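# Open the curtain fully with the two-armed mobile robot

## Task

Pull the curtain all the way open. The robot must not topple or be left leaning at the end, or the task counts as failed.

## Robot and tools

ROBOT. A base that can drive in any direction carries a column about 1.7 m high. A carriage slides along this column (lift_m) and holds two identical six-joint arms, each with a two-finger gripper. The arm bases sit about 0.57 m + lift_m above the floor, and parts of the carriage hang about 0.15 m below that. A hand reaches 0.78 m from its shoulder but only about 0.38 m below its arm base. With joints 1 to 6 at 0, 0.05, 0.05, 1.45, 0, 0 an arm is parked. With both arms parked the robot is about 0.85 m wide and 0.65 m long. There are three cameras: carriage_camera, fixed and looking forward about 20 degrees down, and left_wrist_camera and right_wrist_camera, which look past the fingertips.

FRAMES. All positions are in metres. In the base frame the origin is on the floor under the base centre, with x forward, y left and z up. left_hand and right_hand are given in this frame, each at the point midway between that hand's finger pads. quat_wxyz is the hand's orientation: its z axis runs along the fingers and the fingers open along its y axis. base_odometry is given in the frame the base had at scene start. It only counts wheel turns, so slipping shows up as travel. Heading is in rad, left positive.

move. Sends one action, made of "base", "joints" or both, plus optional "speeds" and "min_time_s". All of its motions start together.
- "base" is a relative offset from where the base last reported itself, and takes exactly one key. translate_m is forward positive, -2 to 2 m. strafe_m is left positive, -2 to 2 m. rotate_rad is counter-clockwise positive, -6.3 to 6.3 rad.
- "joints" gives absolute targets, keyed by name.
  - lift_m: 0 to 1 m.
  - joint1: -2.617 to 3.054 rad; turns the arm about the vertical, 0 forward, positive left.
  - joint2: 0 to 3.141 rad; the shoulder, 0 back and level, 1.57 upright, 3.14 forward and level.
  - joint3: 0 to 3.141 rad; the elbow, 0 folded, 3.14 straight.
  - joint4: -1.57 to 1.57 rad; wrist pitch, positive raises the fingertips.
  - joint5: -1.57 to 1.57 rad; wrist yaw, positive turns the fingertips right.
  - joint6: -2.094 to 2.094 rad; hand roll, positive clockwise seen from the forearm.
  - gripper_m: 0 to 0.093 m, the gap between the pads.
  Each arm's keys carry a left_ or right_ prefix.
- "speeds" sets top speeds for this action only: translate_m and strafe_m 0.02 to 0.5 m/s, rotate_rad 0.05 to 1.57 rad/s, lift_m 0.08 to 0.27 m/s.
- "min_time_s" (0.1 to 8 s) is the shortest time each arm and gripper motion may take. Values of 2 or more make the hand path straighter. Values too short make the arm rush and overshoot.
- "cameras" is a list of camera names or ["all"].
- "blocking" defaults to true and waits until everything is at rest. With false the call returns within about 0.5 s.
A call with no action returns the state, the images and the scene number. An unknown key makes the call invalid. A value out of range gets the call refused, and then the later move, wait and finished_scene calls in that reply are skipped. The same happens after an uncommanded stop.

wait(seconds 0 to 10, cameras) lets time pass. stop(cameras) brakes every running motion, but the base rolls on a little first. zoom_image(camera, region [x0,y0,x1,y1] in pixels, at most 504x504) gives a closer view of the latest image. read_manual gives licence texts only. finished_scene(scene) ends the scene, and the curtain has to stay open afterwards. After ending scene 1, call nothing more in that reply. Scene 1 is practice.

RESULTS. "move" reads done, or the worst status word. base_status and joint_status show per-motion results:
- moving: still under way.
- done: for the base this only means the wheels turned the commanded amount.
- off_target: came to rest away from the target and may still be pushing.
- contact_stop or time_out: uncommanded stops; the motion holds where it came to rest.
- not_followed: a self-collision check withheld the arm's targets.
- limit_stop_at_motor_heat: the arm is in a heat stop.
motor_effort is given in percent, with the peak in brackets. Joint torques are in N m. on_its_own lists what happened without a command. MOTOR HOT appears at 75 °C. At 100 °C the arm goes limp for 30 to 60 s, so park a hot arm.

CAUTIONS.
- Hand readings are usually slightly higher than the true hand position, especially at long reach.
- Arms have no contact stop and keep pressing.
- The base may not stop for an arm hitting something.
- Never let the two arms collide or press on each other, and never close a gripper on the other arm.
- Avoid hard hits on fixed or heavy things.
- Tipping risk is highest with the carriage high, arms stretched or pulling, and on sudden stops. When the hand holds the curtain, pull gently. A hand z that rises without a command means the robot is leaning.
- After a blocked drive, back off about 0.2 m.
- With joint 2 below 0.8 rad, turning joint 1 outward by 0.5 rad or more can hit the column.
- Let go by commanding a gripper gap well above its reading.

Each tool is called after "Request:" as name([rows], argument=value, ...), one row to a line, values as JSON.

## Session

Request:
move(cameras=["carriage_camera"])

Scene clock: 0.00 s.
Joint torques (N m): no reading
base_odometry: x=+0.000 y=+0.000 heading=+0.000
base_status: not commanded
joint_positions: lift_m=+0.300 left_joint1_rad=-0.004 left_joint2_rad=+0.048 left_joint3_rad=+0.061 left_joint4_rad=+1.418 left_joint5_rad=+0.025 left_joint6_rad=+0.041 left_gripper_m=+0.09396 right_joint1_rad=+0.012 right_joint2_rad=+0.062 right_joint3_rad=+0.045 right_joint4_rad=+1.412 right_joint5_rad=-0.036 right_joint6_rad=-0.020 right_gripper_m=+0.09396
joint_status: not commanded
motor_effort: lift_m=+45 drive_wheels=+1
left_hand: x=+0.2521 y=+0.2971 z=+1.3003 quat_wxyz=(+0.997, +0.014, +0.069, +0.018) (m; base frame)
right_hand: x=+0.2628 y=-0.2947 z=+1.2951 quat_wxyz=(+0.996, -0.019, +0.087, -0.002) (m; base frame)
pictures: carriage_camera

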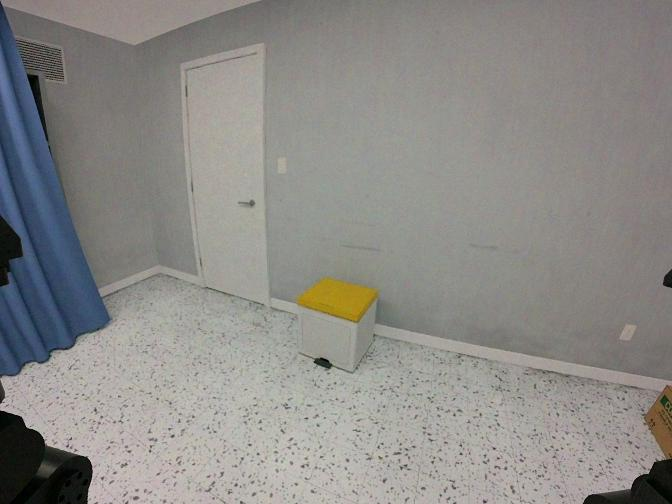

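Request:
move(base={"rotate_rad": 1.24}, joints={"lift_m": 0.8}, cameras=["carriage_camera"])

Request:
zoom_image(camera="carriage_camera", region=[180, 50, 360, 130])

Request:
zoom_image(camera="carriage_camera", region=[340, 50, 520, 130])

Scene clock: 7.93 s.
Joint torques (N m): left_arm=[0.01 4.14 5.44 -0.18 0.09 -0.05] | right_arm=[0.2 4.01 7.38 -0.04 0 -0.09]
move: done
base_odometry: x=+0.000 y=+0.000 heading=+1.240
base_status: done
joint_positions: lift_m=+0.800 left_joint1_rad=-0.004 left_joint2_rad=+0.048 left_joint3_rad=+0.061 left_joint4_rad=+1.418 left_joint5_rad=+0.025 left_joint6_rad=+0.041 left_gripper_m=+0.09396 right_joint1_rad=+0.012 right_joint2_rad=+0.062 right_joint3_rad=+0.045 right_joint4_rad=+1.412 right_joint5_rad=-0.036 right_joint6_rad=-0.020 right_gripper_m=+0.09396
joint_status: all done
motor_effort: lift_m=+46(60) drive_wheels=+4(11)
left_hand: x=+0.2521 y=+0.2971 z=+1.8001 quat_wxyz=(+0.997, +0.014, +0.069, +0.018) (m; base frame)
right_hand: x=+0.2628 y=-0.2947 z=+1.7950 quat_wxyz=(+0.996, -0.019, +0.087, -0.002) (m; base frame)
pictures: carriage_camera
camera_calibration:
carriage_camera: T_world_to_cam=[[0.047901, -0.997879, 0.0440825, -0.0818437], [-0.323336, -0.0572477, -0.944551, 1.73122], [0.945071, 0.0309915, -0.325392, 0.44437], [0, 0, 0, 1]] pos_world=[0.143724, 0.00366656, 1.78343]

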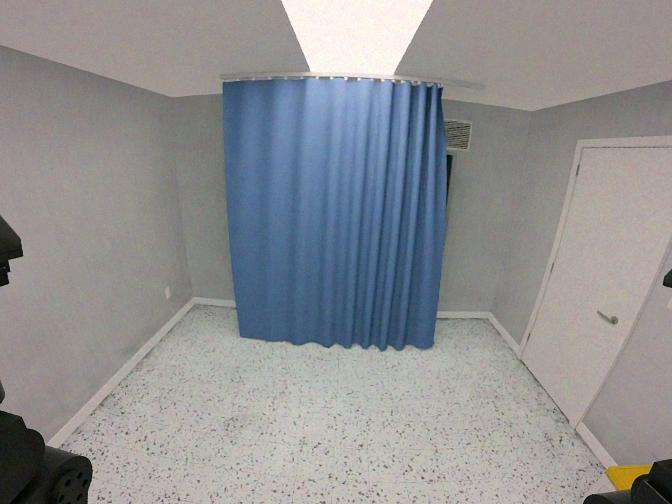

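Scaled by 2.800 from the camera's 672x504 image, which has a finer 960x720 frame.

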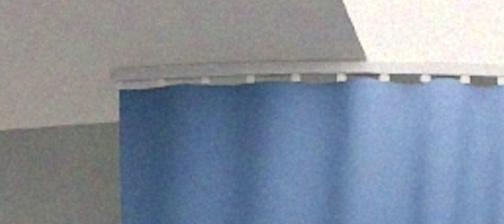

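Scaled by 2.800 from the camera's 672x504 image, which has a finer 960x720 frame.

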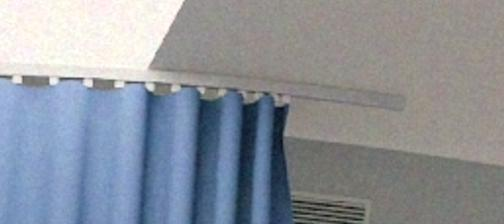

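Request:
move(base={"translate_m": 1.35}, joints={"lift_m": 1.0, "right_joint1_rad": 0.3, "right_joint2_rad": 1.843, "right_joint3_rad": 2.035, "right_joint4_rad": -0.192, "right_joint5_rad": -1.27, "right_joint6_rad": 0.0}, speeds={"translate_m": 0.45}, min_time_s=2.5)

Request:
move(base={"strafe_m": -0.87}, speeds={"strafe_m": 0.4}, cameras=["carriage_camera", "right_wrist_camera"])

Scene clock: 14.00 s.
Joint torques (N m): left_arm=[0.05 4.11 5.45 -0.17 0.08 -0.06] | right_arm=[0.58 -7.16 11.69 1.36 -0.11 0.1]
move: done
base_odometry: x=+0.438 y=+1.277 heading=+1.241
base_status: done
joint_positions: lift_m=+1.000 left_joint1_rad=-0.004 left_joint2_rad=+0.048 left_joint3_rad=+0.061 left_joint4_rad=+1.418 left_joint5_rad=+0.025 left_joint6_rad=+0.041 left_gripper_m=+0.09396 right_joint1_rad=+0.296 right_joint2_rad=+1.823 right_joint3_rad=+2.004 right_joint4_rad=-0.177 right_joint5_rad=-1.257 right_joint6_rad=-0.015 right_gripper_m=+0.09397
joint_status: all done
motor_effort: lift_m=+46(61) drive_wheels=+5(16)
left_hand: x=+0.2522 y=+0.2971 z=+2.0001 quat_wxyz=(+0.997, +0.014, +0.070, +0.018) (m; base frame)
right_hand: x=+0.5934 y=-0.0139 z=+2.0381 quat_wxyz=(+0.509, -0.500, +0.499, +0.491) (m; base frame)
pictures: none

Scene clock: 18.07 s.
Joint torques (N m): left_arm=[0.06 4.12 5.45 -0.16 0.09 -0.05] | right_arm=[0.34 -7.21 11.44 1.36 -0.06 0.09]
move: done
base_odometry: x=+1.261 y=+0.995 heading=+1.241
base_status: done
joint_positions: lift_m=+1.000 left_joint1_rad=-0.004 left_joint2_rad=+0.048 left_joint3_rad=+0.061 left_joint4_rad=+1.418 left_joint5_rad=+0.025 left_joint6_rad=+0.041 left_gripper_m=+0.09396 right_joint1_rad=+0.299 right_joint2_rad=+1.823 right_joint3_rad=+2.004 right_joint4_rad=-0.178 right_joint5_rad=-1.258 right_joint6_rad=-0.015 right_gripper_m=+0.09397
joint_status: not commanded
motor_effort: lift_m=+46(46) drive_wheels=+0(11)
left_hand: x=+0.2522 y=+0.2971 z=+2.0001 quat_wxyz=(+0.997, +0.014, +0.070, +0.018) (m; base frame)
right_hand: x=+0.5923 y=-0.0127 z=+2.0380 quat_wxyz=(+0.508, -0.501, +0.499, +0.492) (m; base frame)
pictures: carriage_camera, right_wrist_camera
camera_calibration:
carriage_camera: T_world_to_cam=[[0.047901, -0.997879, 0.0440825, -0.0906602], [-0.323336, -0.0572477, -0.944551, 1.92013], [0.945071, 0.0309915, -0.325392, 0.509448], [0, 0, 0, 1]] pos_world=[0.143724, 0.00366656, 1.98343]
right_wrist_camera: T_world_to_cam=[[0.999592, -0.0201662, 0.020247, -0.634765], [0.00507166, -0.572078, -0.820183, 1.66901], [0.0281229, 0.819951, -0.571742, 1.28819], [0, 0, 0, 1]] pos_world=[0.589814, -0.114249, 2.11825]

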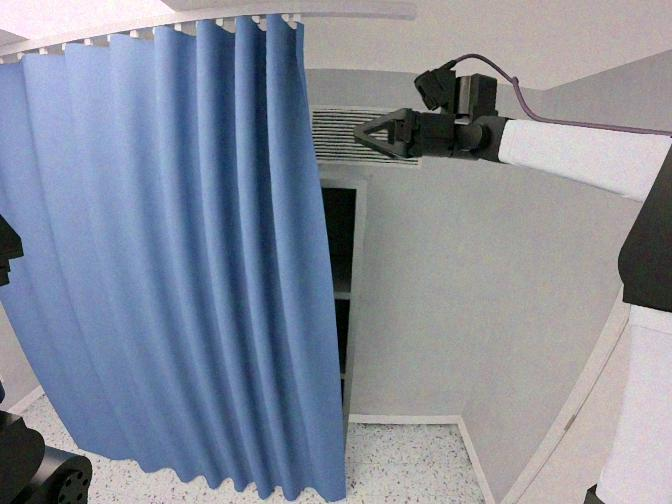

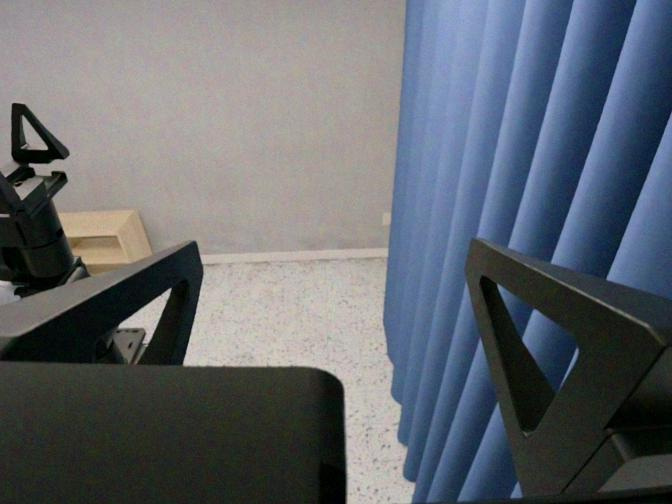

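Request:
move(base={"translate_m": 0.3}, speeds={"translate_m": 0.25}, cameras=["carriage_camera", "right_wrist_camera"])

Scene clock: 20.80 s.
Joint torques (N m): left_arm=[0.06 4.11 5.41 -0.18 0.09 -0.05] | right_arm=[0.28 -7.2 11.25 1.39 -0.11 0.05]
move: done
base_odometry: x=+1.358 y=+1.279 heading=+1.240
base_status: done
joint_positions: lift_m=+1.000 left_joint1_rad=-0.004 left_joint2_rad=+0.048 left_joint3_rad=+0.061 left_joint4_rad=+1.418 left_joint5_rad=+0.025 left_joint6_rad=+0.041 left_gripper_m=+0.09396 right_joint1_rad=+0.299 right_joint2_rad=+1.823 right_joint3_rad=+2.004 right_joint4_rad=-0.178 right_joint5_rad=-1.259 right_joint6_rad=-0.015 right_gripper_m=+0.09397
joint_status: not commanded
motor_effort: lift_m=+46(46) drive_wheels=-1(12)
left_hand: x=+0.2521 y=+0.2971 z=+2.0001 quat_wxyz=(+0.997, +0.014, +0.069, +0.018) (m; base frame)
right_hand: x=+0.5923 y=-0.0128 z=+2.0380 quat_wxyz=(+0.508, -0.501, +0.499, +0.492) (m; base frame)
pictures: carriage_camera, right_wrist_camera
camera_calibration:
carriage_camera: T_world_to_cam=[[0.047901, -0.997879, 0.0440825, -0.0906602], [-0.323336, -0.0572477, -0.944551, 1.92013], [0.945071, 0.0309915, -0.325392, 0.509448], [0, 0, 0, 1]] pos_world=[0.143724, 0.00366656, 1.98343]
right_wrist_camera: T_world_to_cam=[[0.999606, -0.0198116, 0.0198818, -0.634064], [0.00497117, -0.572188, -0.820107, 1.66883], [0.0276238, 0.819883, -0.571864, 1.28881], [0, 0, 0, 1]] pos_world=[0.589916, -0.114348, 2.11825]

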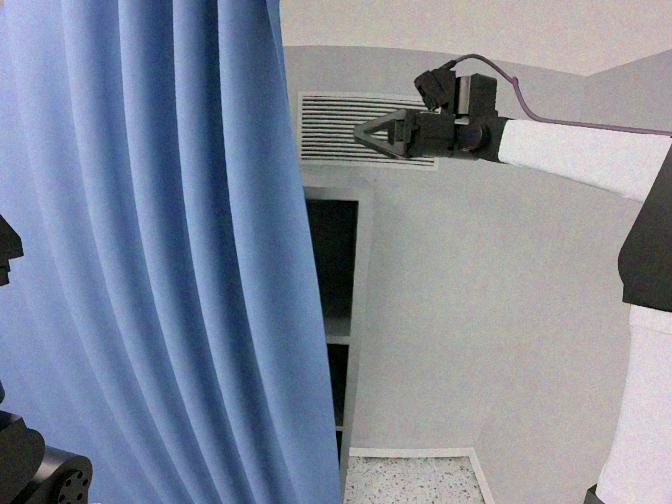

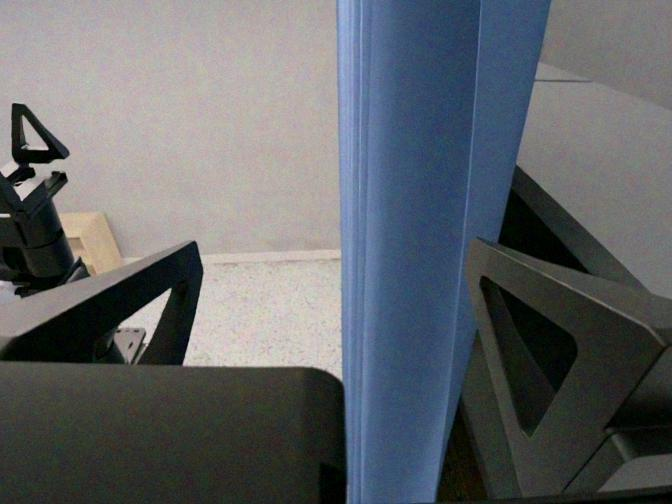

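Request:
move(base={"translate_m": 0.09}, speeds={"translate_m": 0.15})

Request:
move(base={"strafe_m": 0.14}, speeds={"strafe_m": 0.15}, cameras=["carriage_camera", "right_wrist_camera"])

Scene clock: 23.43 s.
Joint torques (N m): left_arm=[0.01 4.15 5.5 -0.12 0.08 -0.04] | right_arm=[0.43 -7.32 11.3 1.35 -0.09 0.06]
move: done
base_odometry: x=+1.388 y=+1.364 heading=+1.240
base_status: done
joint_positions: lift_m=+1.000 left_joint1_rad=-0.004 left_joint2_rad=+0.048 left_joint3_rad=+0.061 left_joint4_rad=+1.417 left_joint5_rad=+0.025 left_joint6_rad=+0.041 left_gripper_m=+0.09396 right_joint1_rad=+0.297 right_joint2_rad=+1.825 right_joint3_rad=+2.006 right_joint4_rad=-0.179 right_joint5_rad=-1.260 right_joint6_rad=-0.015 right_gripper_m=+0.09397
joint_status: not commanded
motor_effort: lift_m=+46(46) drive_wheels=-1(12)
left_hand: x=+0.2526 y=+0.2971 z=+2.0001 quat_wxyz=(+0.997, +0.014, +0.070, +0.018) (m; base frame)
right_hand: x=+0.5930 y=-0.0132 z=+2.0377 quat_wxyz=(+0.508, -0.501, +0.499, +0.493) (m; base frame)
pictures: none

Scene clock: 25.30 s.
Joint torques (N m): left_arm=[0.1 4.14 5.45 -0.15 0.08 -0.04] | right_arm=[0.35 -7.17 11.34 1.36 -0.12 0.07]
move: done
base_odometry: x=+1.255 y=+1.410 heading=+1.240
base_status: done
joint_positions: lift_m=+1.000 left_joint1_rad=-0.004 left_joint2_rad=+0.048 left_joint3_rad=+0.061 left_joint4_rad=+1.417 left_joint5_rad=+0.026 left_joint6_rad=+0.041 left_gripper_m=+0.09396 right_joint1_rad=+0.301 right_joint2_rad=+1.825 right_joint3_rad=+2.006 right_joint4_rad=-0.179 right_joint5_rad=-1.260 right_joint6_rad=-0.015 right_gripper_m=+0.09397
joint_status: not commanded
motor_effort: lift_m=+46(46) drive_wheels=+0(10)
left_hand: x=+0.2526 y=+0.2970 z=+2.0001 quat_wxyz=(+0.997, +0.014, +0.070, +0.018) (m; base frame)
right_hand: x=+0.5919 y=-0.0118 z=+2.0377 quat_wxyz=(+0.507, -0.502, +0.498, +0.494) (m; base frame)
pictures: carriage_camera, right_wrist_camera
camera_calibration:
carriage_camera: T_world_to_cam=[[0.047901, -0.997879, 0.0440825, -0.0906602], [-0.323336, -0.0572477, -0.944551, 1.92013], [0.945071, 0.0309915, -0.325392, 0.509448], [0, 0, 0, 1]] pos_world=[0.143724, 0.00366656, 1.98343]
right_wrist_camera: T_world_to_cam=[[0.999691, -0.0163019, 0.0187921, -0.631395], [0.00607607, -0.572509, -0.819876, 1.66807], [0.0241242, 0.819737, -0.572232, 1.2907], [0, 0, 0, 1]] pos_world=[0.589928, -0.113344, 2.11805]

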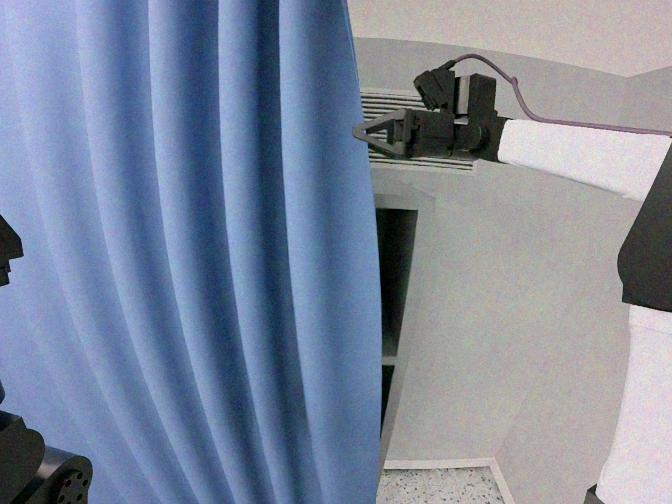

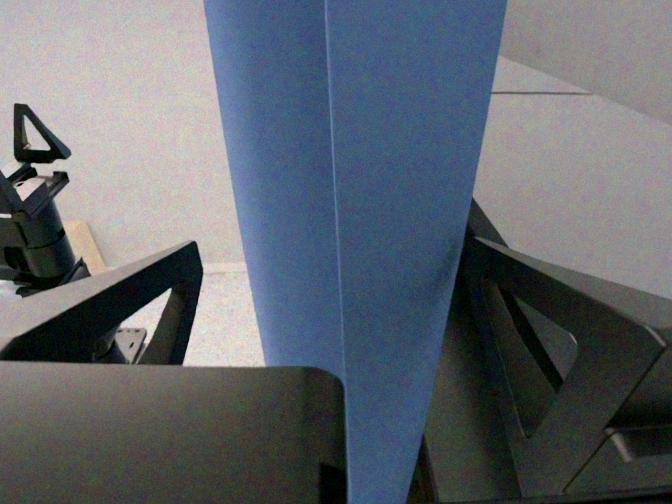

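Request:
move(base={"strafe_m": 0.05}, speeds={"strafe_m": 0.15})

Request:
move(joints={"right_gripper_m": 0.0}, min_time_s=1.0, cameras=["carriage_camera", "right_wrist_camera"])

Scene clock: 27.17 s.
Joint torques (N m): left_arm=[0.13 4.1 5.46 -0.15 0.08 -0.05] | right_arm=[0.08 -7.13 11.25 1.34 -0.08 0.02]
move: done
base_odometry: x=+1.208 y=+1.426 heading=+1.239
base_status: done
joint_positions: lift_m=+1.000 left_joint1_rad=-0.004 left_joint2_rad=+0.048 left_joint3_rad=+0.061 left_joint4_rad=+1.417 left_joint5_rad=+0.025 left_joint6_rad=+0.041 left_gripper_m=+0.09396 right_joint1_rad=+0.301 right_joint2_rad=+1.825 right_joint3_rad=+2.006 right_joint4_rad=-0.179 right_joint5_rad=-1.260 right_joint6_rad=-0.015 right_gripper_m=+0.09397
joint_status: not commanded
motor_effort: lift_m=+46(46) drive_wheels=+0(9)
left_hand: x=+0.2526 y=+0.2971 z=+2.0001 quat_wxyz=(+0.997, +0.014, +0.070, +0.017) (m; base frame)
right_hand: x=+0.5918 y=-0.0116 z=+2.0377 quat_wxyz=(+0.507, -0.502, +0.498, +0.494) (m; base frame)
pictures: none

Scene clock: 28.47 s.
Joint torques (N m): left_arm=[0.12 4.12 5.46 -0.15 0.08 -0.04] | right_arm=[0.29 -7.2 11.12 1.4 -0.07 -0.01]
move: done
base_odometry: x=+1.208 y=+1.426 heading=+1.239
base_status: not commanded
joint_positions: lift_m=+1.000 left_joint1_rad=-0.004 left_joint2_rad=+0.048 left_joint3_rad=+0.061 left_joint4_rad=+1.417 left_joint5_rad=+0.025 left_joint6_rad=+0.041 left_gripper_m=+0.09396 right_joint1_rad=+0.300 right_joint2_rad=+1.825 right_joint3_rad=+2.008 right_joint4_rad=-0.179 right_joint5_rad=-1.260 right_joint6_rad=-0.012 right_gripper_m=+0.00084
joint_status: all done
motor_effort: lift_m=+46(46) drive_wheels=+3(3)
left_hand: x=+0.2526 y=+0.2971 z=+2.0001 quat_wxyz=(+0.997, +0.014, +0.070, +0.017) (m; base frame)
right_hand: x=+0.5919 y=-0.0121 z=+2.0382 quat_wxyz=(+0.507, -0.501, +0.498, +0.494) (m; base frame)
pictures: carriage_camera, right_wrist_camera
camera_calibration:
carriage_camera: T_world_to_cam=[[0.047901, -0.997879, 0.0440825, -0.0906602], [-0.323336, -0.0572477, -0.944551, 1.92013], [0.945071, 0.0309915, -0.325392, 0.509448], [0, 0, 0, 1]] pos_world=[0.143724, 0.00366656, 1.98343]
right_wrist_camera: T_world_to_cam=[[0.999692, -0.0171034, 0.0179968, -0.629918], [0.00497625, -0.572128, -0.820149, 1.66957], [0.0243238, 0.819986, -0.571867, 1.29037], [0, 0, 0, 1]] pos_world=[0.590029, -0.113647, 2.11855]

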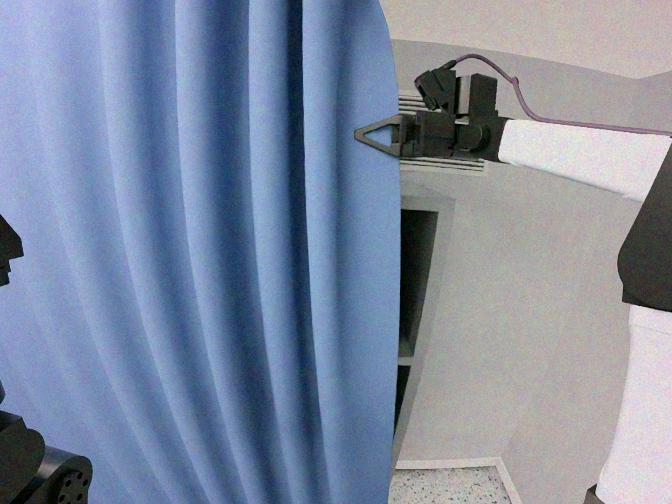

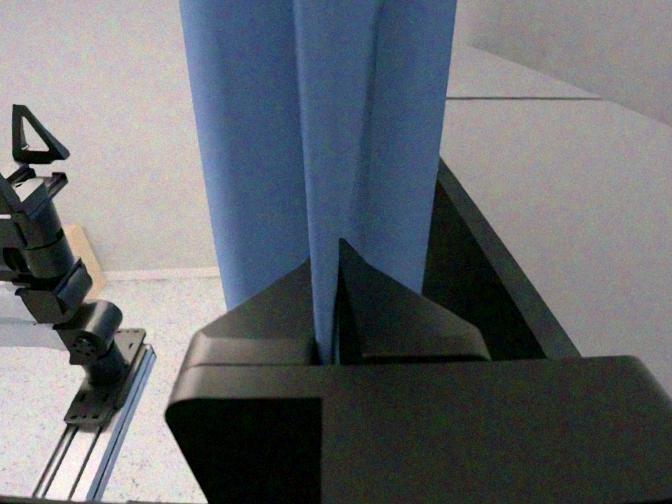

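Request:
move(base={"strafe_m": 0.3}, speeds={"strafe_m": 0.25}, cameras=["carriage_camera"])

Scene clock: 31.20 s.
Joint torques (N m): left_arm=[0.1 4.12 5.49 -0.16 0.08 -0.05] | right_arm=[0.92 -7.24 11.11 1.34 -0.07 -0.01]
move: done
base_odometry: x=+0.924 y=+1.524 heading=+1.239
base_status: done
joint_positions: lift_m=+1.000 left_joint1_rad=-0.004 left_joint2_rad=+0.048 left_joint3_rad=+0.061 left_joint4_rad=+1.417 left_joint5_rad=+0.025 left_joint6_rad=+0.041 left_gripper_m=+0.09396 right_joint1_rad=+0.292 right_joint2_rad=+1.825 right_joint3_rad=+2.008 right_joint4_rad=-0.181 right_joint5_rad=-1.260 right_joint6_rad=-0.012 right_gripper_m=+0.00084
joint_status: not commanded
motor_effort: lift_m=+46(46) drive_wheels=+2(13)
left_hand: x=+0.2526 y=+0.2971 z=+2.0001 quat_wxyz=(+0.997, +0.014, +0.070, +0.018) (m; base frame)
right_hand: x=+0.5943 y=-0.0153 z=+2.0380 quat_wxyz=(+0.508, -0.499, +0.501, +0.492) (m; base frame)
pictures: carriage_camera
camera_calibration:
carriage_camera: T_world_to_cam=[[0.047901, -0.997879, 0.0440825, -0.0906602], [-0.323336, -0.0572477, -0.944551, 1.92013], [0.945071, 0.0309915, -0.325392, 0.509448], [0, 0, 0, 1]] pos_world=[0.143724, 0.00366656, 1.98343]

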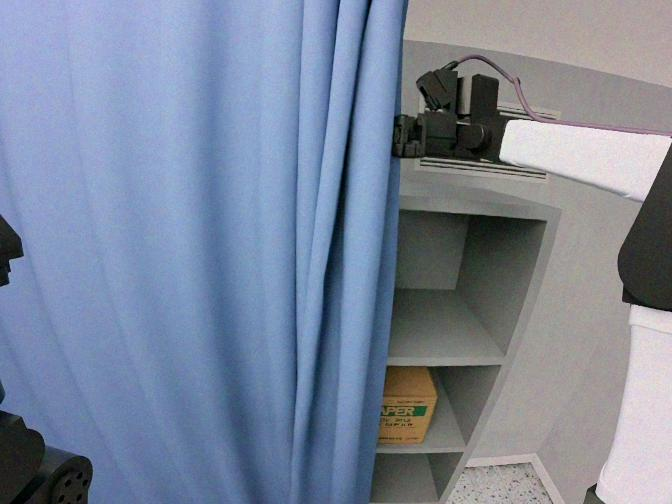

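Request:
move(base={"strafe_m": 1.1}, speeds={"strafe_m": 0.28}, cameras=["carriage_camera"])

Scene clock: 36.60 s.
Joint torques (N m): left_arm=[0.06 4.12 5.46 -0.14 0.09 -0.04] | right_arm=[3.03 -7.15 10.45 1.35 -0.12 -0.2]
move: done
base_odometry: x=-0.115 y=+1.883 heading=+1.239
base_status: done
joint_positions: lift_m=+1.000 left_joint1_rad=-0.004 left_joint2_rad=+0.048 left_joint3_rad=+0.061 left_joint4_rad=+1.417 left_joint5_rad=+0.025 left_joint6_rad=+0.041 left_gripper_m=+0.09396 right_joint1_rad=+0.268 right_joint2_rad=+1.825 right_joint3_rad=+2.015 right_joint4_rad=-0.178 right_joint5_rad=-1.260 right_joint6_rad=+0.011 right_gripper_m=+0.00084
joint_status: not commanded
motor_effort: lift_m=+46(46) drive_wheels=+3(12)
left_hand: x=+0.2526 y=+0.2971 z=+2.0001 quat_wxyz=(+0.997, +0.014, +0.070, +0.018) (m; base frame)
right_hand: x=+0.6003 y=-0.0246 z=+2.0409 quat_wxyz=(+0.511, -0.488, +0.510, +0.490) (m; base frame)
pictures: carriage_camera
camera_calibration:
carriage_camera: T_world_to_cam=[[0.047901, -0.997879, 0.0440825, -0.0906602], [-0.323336, -0.0572477, -0.944551, 1.92013], [0.945071, 0.0309915, -0.325392, 0.509448], [0, 0, 0, 1]] pos_world=[0.143724, 0.00366656, 1.98343]

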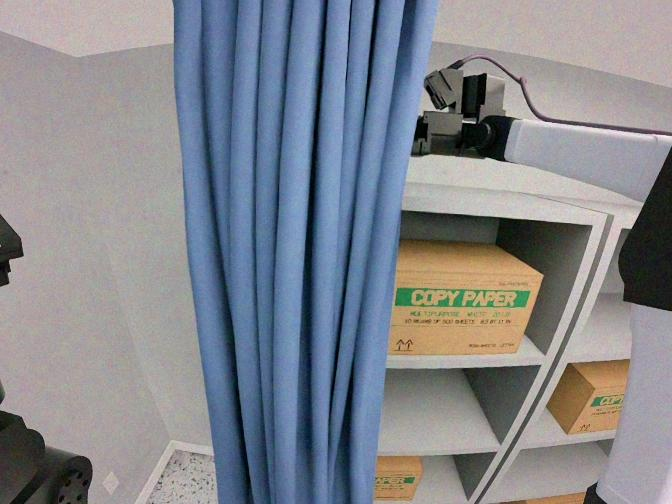

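Request:
move(base={"strafe_m": 0.17}, speeds={"strafe_m": 0.15}, cameras=["carriage_camera"])

Scene clock: 38.77 s.
Joint torques (N m): left_arm=[0.12 4.1 5.45 -0.16 0.1 -0.05] | right_arm=[8.66 -5.87 6.89 0.85 -0.12 -0.5]
move: done
base_odometry: x=-0.276 y=+1.938 heading=+1.238
base_status: done
joint_positions: lift_m=+1.000 left_joint1_rad=-0.004 left_joint2_rad=+0.048 left_joint3_rad=+0.061 left_joint4_rad=+1.417 left_joint5_rad=+0.025 left_joint6_rad=+0.041 left_gripper_m=+0.09396 right_joint1_rad=+0.205 right_joint2_rad=+1.812 right_joint3_rad=+2.048 right_joint4_rad=-0.124 right_joint5_rad=-1.247 right_joint6_rad=+0.041 right_gripper_m=+0.00084
joint_status: not commanded
motor_effort: lift_m=+46(46) drive_wheels=+5(14)
left_hand: x=+0.2526 y=+0.2971 z=+2.0001 quat_wxyz=(+0.997, +0.014, +0.070, +0.018) (m; base frame)
right_hand: x=+0.6102 y=-0.0512 z=+2.0651 quat_wxyz=(+0.553, -0.478, +0.503, +0.460) (m; base frame)
pictures: carriage_camera
camera_calibration:
carriage_camera: T_world_to_cam=[[0.047901, -0.997879, 0.0440825, -0.0906602], [-0.323336, -0.0572477, -0.944551, 1.92013], [0.945071, 0.0309915, -0.325392, 0.509448], [0, 0, 0, 1]] pos_world=[0.143724, 0.00366656, 1.98343]

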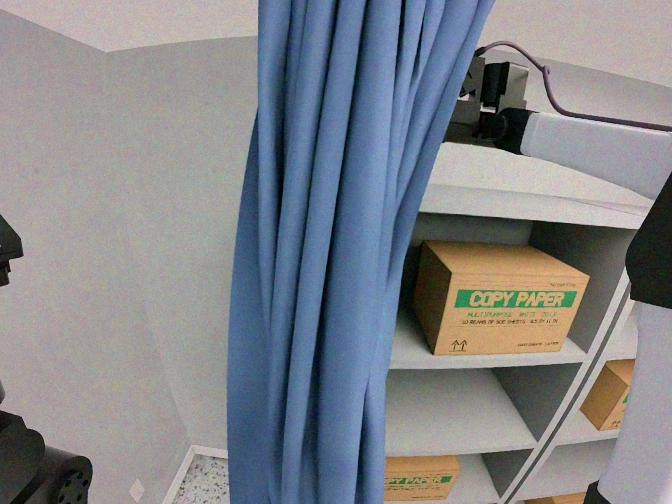

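Request:
move(base={"strafe_m": 0.05}, speeds={"strafe_m": 0.1}, cameras=["carriage_camera"])

Scene clock: 40.67 s.
Joint torques (N m): left_arm=[0.12 4.11 5.48 -0.15 0.08 -0.05] | right_arm=[12.79 -4.78 6.27 0.68 -0.43 -0.9]
move: done
base_odometry: x=-0.323 y=+1.955 heading=+1.238
base_status: done
joint_positions: lift_m=+1.000 left_joint1_rad=-0.004 left_joint2_rad=+0.048 left_joint3_rad=+0.061 left_joint4_rad=+1.417 left_joint5_rad=+0.025 left_joint6_rad=+0.041 left_gripper_m=+0.09396 right_joint1_rad=+0.158 right_joint2_rad=+1.798 right_joint3_rad=+2.054 right_joint4_rad=-0.107 right_joint5_rad=-1.214 right_joint6_rad=+0.085 right_gripper_m=+0.00089
joint_status: not commanded
motor_effort: lift_m=+46(46) drive_wheels=+7(16)
left_hand: x=+0.2526 y=+0.2971 z=+2.0001 quat_wxyz=(+0.997, +0.014, +0.070, +0.018) (m; base frame)
right_hand: x=+0.6206 y=-0.0721 z=+2.0760 quat_wxyz=(+0.573, -0.452, +0.520, +0.445) (m; base frame)
pictures: carriage_camera
camera_calibration:
carriage_camera: T_world_to_cam=[[0.047901, -0.997879, 0.0440825, -0.0906602], [-0.323336, -0.0572477, -0.944551, 1.92013], [0.945071, 0.0309915, -0.325392, 0.509448], [0, 0, 0, 1]] pos_world=[0.143724, 0.00366656, 1.98343]

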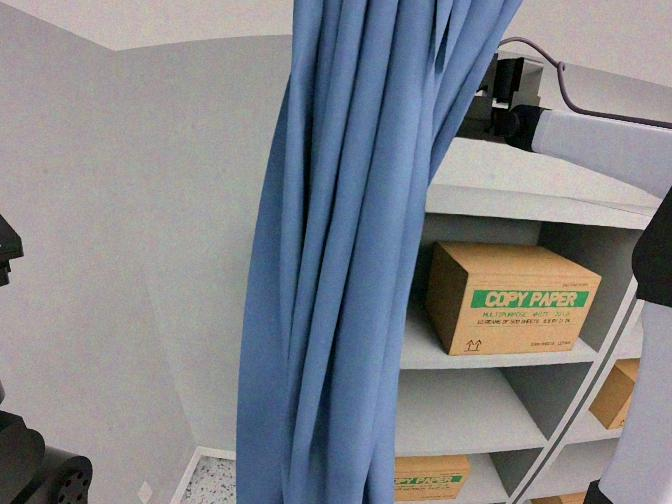

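Request:
move(base={"strafe_m": -0.09}, speeds={"strafe_m": 0.1})

Request:
move(joints={"right_gripper_m": 0.093}, min_time_s=1.0, cameras=["right_wrist_camera"])

Request:
move(base={"strafe_m": -0.2}, speeds={"strafe_m": 0.1}, cameras=["carriage_camera", "right_wrist_camera"])

Scene clock: 42.50 s.
Joint torques (N m): left_arm=[0.09 4.11 5.45 -0.15 0.09 -0.05] | right_arm=[5.98 -5.75 6.31 1.28 -0.34 -0.62]
move: done
base_odometry: x=-0.238 y=+1.925 heading=+1.238
base_status: done
joint_positions: lift_m=+1.000 left_joint1_rad=-0.004 left_joint2_rad=+0.048 left_joint3_rad=+0.061 left_joint4_rad=+1.417 left_joint5_rad=+0.025 left_joint6_rad=+0.041 left_gripper_m=+0.09396 right_joint1_rad=+0.235 right_joint2_rad=+1.810 right_joint3_rad=+2.054 right_joint4_rad=-0.172 right_joint5_rad=-1.229 right_joint6_rad=+0.056 right_gripper_m=+0.00088
joint_status: not commanded
motor_effort: lift_m=+46(46) drive_wheels=+4(8)
left_hand: x=+0.2526 y=+0.2971 z=+2.0001 quat_wxyz=(+0.997, +0.014, +0.070, +0.018) (m; base frame)
right_hand: x=+0.6047 y=-0.0402 z=+2.0622 quat_wxyz=(+0.535, -0.470, +0.517, +0.475) (m; base frame)
pictures: none

Scene clock: 43.80 s.
Joint torques (N m): left_arm=[0.12 4.12 5.49 -0.16 0.09 -0.05] | right_arm=[4.59 -6.64 6.24 1.34 -0.28 -0.28]
move: done
base_odometry: x=-0.238 y=+1.925 heading=+1.238
base_status: not commanded
joint_positions: lift_m=+1.000 left_joint1_rad=-0.004 left_joint2_rad=+0.048 left_joint3_rad=+0.061 left_joint4_rad=+1.417 left_joint5_rad=+0.025 left_joint6_rad=+0.041 left_gripper_m=+0.09396 right_joint1_rad=+0.248 right_joint2_rad=+1.817 right_joint3_rad=+2.054 right_joint4_rad=-0.177 right_joint5_rad=-1.236 right_joint6_rad=+0.021 right_gripper_m=+0.09292
joint_status: all done
motor_effort: lift_m=+46(46) drive_wheels=+4(5)
left_hand: x=+0.2526 y=+0.2971 z=+2.0001 quat_wxyz=(+0.997, +0.014, +0.070, +0.018) (m; base frame)
right_hand: x=+0.6027 y=-0.0342 z=+2.0583 quat_wxyz=(+0.534, -0.482, +0.508, +0.474) (m; base frame)
pictures: right_wrist_camera
camera_calibration:
right_wrist_camera: T_world_to_cam=[[0.995035, -0.0926268, 0.03641, -0.679113], [-0.0214768, -0.55705, -0.830201, 1.71041], [0.0971811, 0.825297, -0.556274, 1.24383], [0, 0, 0, 1]] pos_world=[0.591599, -0.13665, 2.13663]

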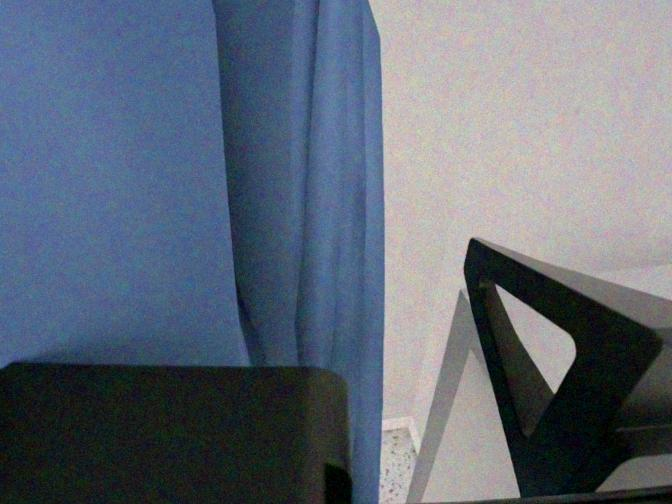

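Scene clock: 46.50 s.
Joint torques (N m): left_arm=[0.08 4.12 5.45 -0.15 0.08 -0.05] | right_arm=[0.32 -7.49 7.38 1.44 -0.09 -0.19]
move: done
base_odometry: x=-0.049 y=+1.860 heading=+1.238
base_status: done
joint_positions: lift_m=+1.000 left_joint1_rad=-0.004 left_joint2_rad=+0.048 left_joint3_rad=+0.061 left_joint4_rad=+1.417 left_joint5_rad=+0.025 left_joint6_rad=+0.041 left_gripper_m=+0.09396 right_joint1_rad=+0.298 right_joint2_rad=+1.828 right_joint3_rad=+2.044 right_joint4_rad=-0.187 right_joint5_rad=-1.257 right_joint6_rad=+0.013 right_gripper_m=+0.09295
joint_status: not commanded
motor_effort: lift_m=+46(46) drive_wheels=+5(9)
left_hand: x=+0.2526 y=+0.2971 z=+2.0001 quat_wxyz=(+0.997, +0.014, +0.070, +0.018) (m; base frame)
right_hand: x=+0.5904 y=-0.0140 z=+2.0491 quat_wxyz=(+0.510, -0.497, +0.498, +0.494) (m; base frame)
pictures: carriage_camera, right_wrist_camera
camera_calibration:
carriage_camera: T_world_to_cam=[[0.047901, -0.997879, 0.0440825, -0.0906602], [-0.323336, -0.0572477, -0.944551, 1.92013], [0.945071, 0.0309915, -0.325392, 0.509448], [0, 0, 0, 1]] pos_world=[0.143724, 0.00366656, 1.98343]
right_wrist_camera: T_world_to_cam=[[0.999578, -0.0232711, 0.0173735, -0.627357], [0.00116811, -0.565538, -0.824722, 1.68914], [0.0290176, 0.824394, -0.565272, 1.28198], [0, 0, 0, 1]] pos_world=[0.587919, -0.116183, 2.12864]

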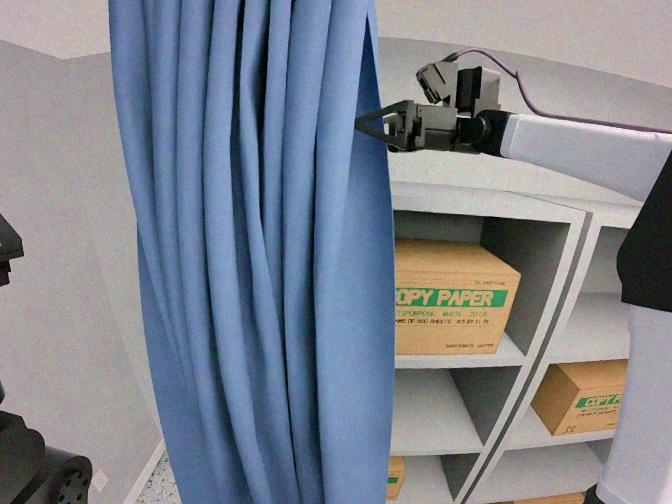

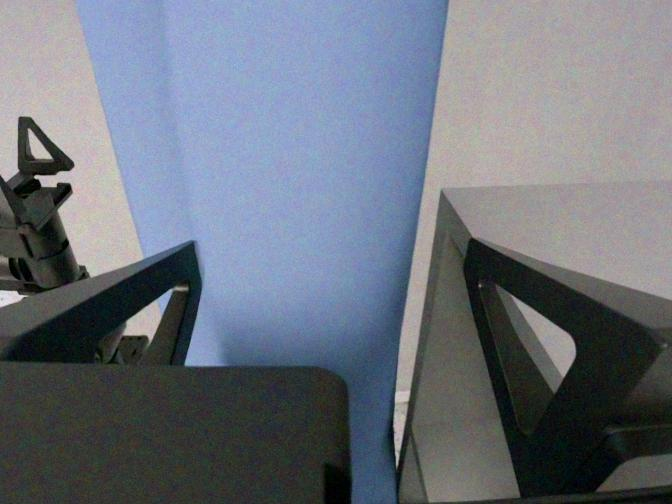

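Request:
move(base={"strafe_m": -0.13}, speeds={"strafe_m": 0.15}, cameras=["carriage_camera"])

Scene clock: 49.43 s.
Joint torques (N m): left_arm=[0.06 4.03 5.46 -0.15 0.08 -0.05] | right_arm=[0.36 -7.46 7.27 1.45 -0.11 -0.22]
move: done
base_odometry: x=+0.074 y=+1.817 heading=+1.237
base_status: done
joint_positions: lift_m=+1.000 left_joint1_rad=-0.004 left_joint2_rad=+0.048 left_joint3_rad=+0.061 left_joint4_rad=+1.417 left_joint5_rad=+0.025 left_joint6_rad=+0.041 left_gripper_m=+0.09396 right_joint1_rad=+0.298 right_joint2_rad=+1.828 right_joint3_rad=+2.044 right_joint4_rad=-0.187 right_joint5_rad=-1.258 right_joint6_rad=+0.013 right_gripper_m=+0.09295
joint_status: not commanded
motor_effort: lift_m=+46(46) drive_wheels=-2(12)
left_hand: x=+0.2526 y=+0.2971 z=+2.0001 quat_wxyz=(+0.997, +0.014, +0.070, +0.018) (m; base frame)
right_hand: x=+0.5900 y=-0.0137 z=+2.0491 quat_wxyz=(+0.510, -0.498, +0.498, +0.495) (m; base frame)
pictures: carriage_camera
camera_calibration:
carriage_camera: T_world_to_cam=[[0.047901, -0.997879, 0.0440825, -0.0906602], [-0.323336, -0.0572477, -0.944551, 1.92013], [0.945071, 0.0309915, -0.325392, 0.509448], [0, 0, 0, 1]] pos_world=[0.143724, 0.00366656, 1.98343]

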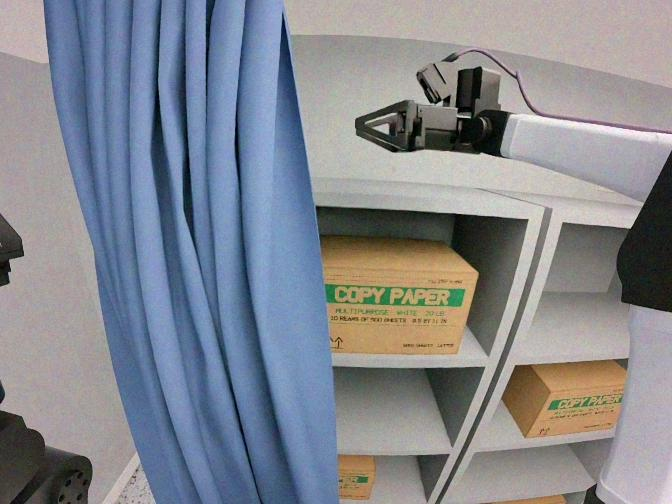

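Request:
finished_scene(scene=3)

The scene is finished: the task was done.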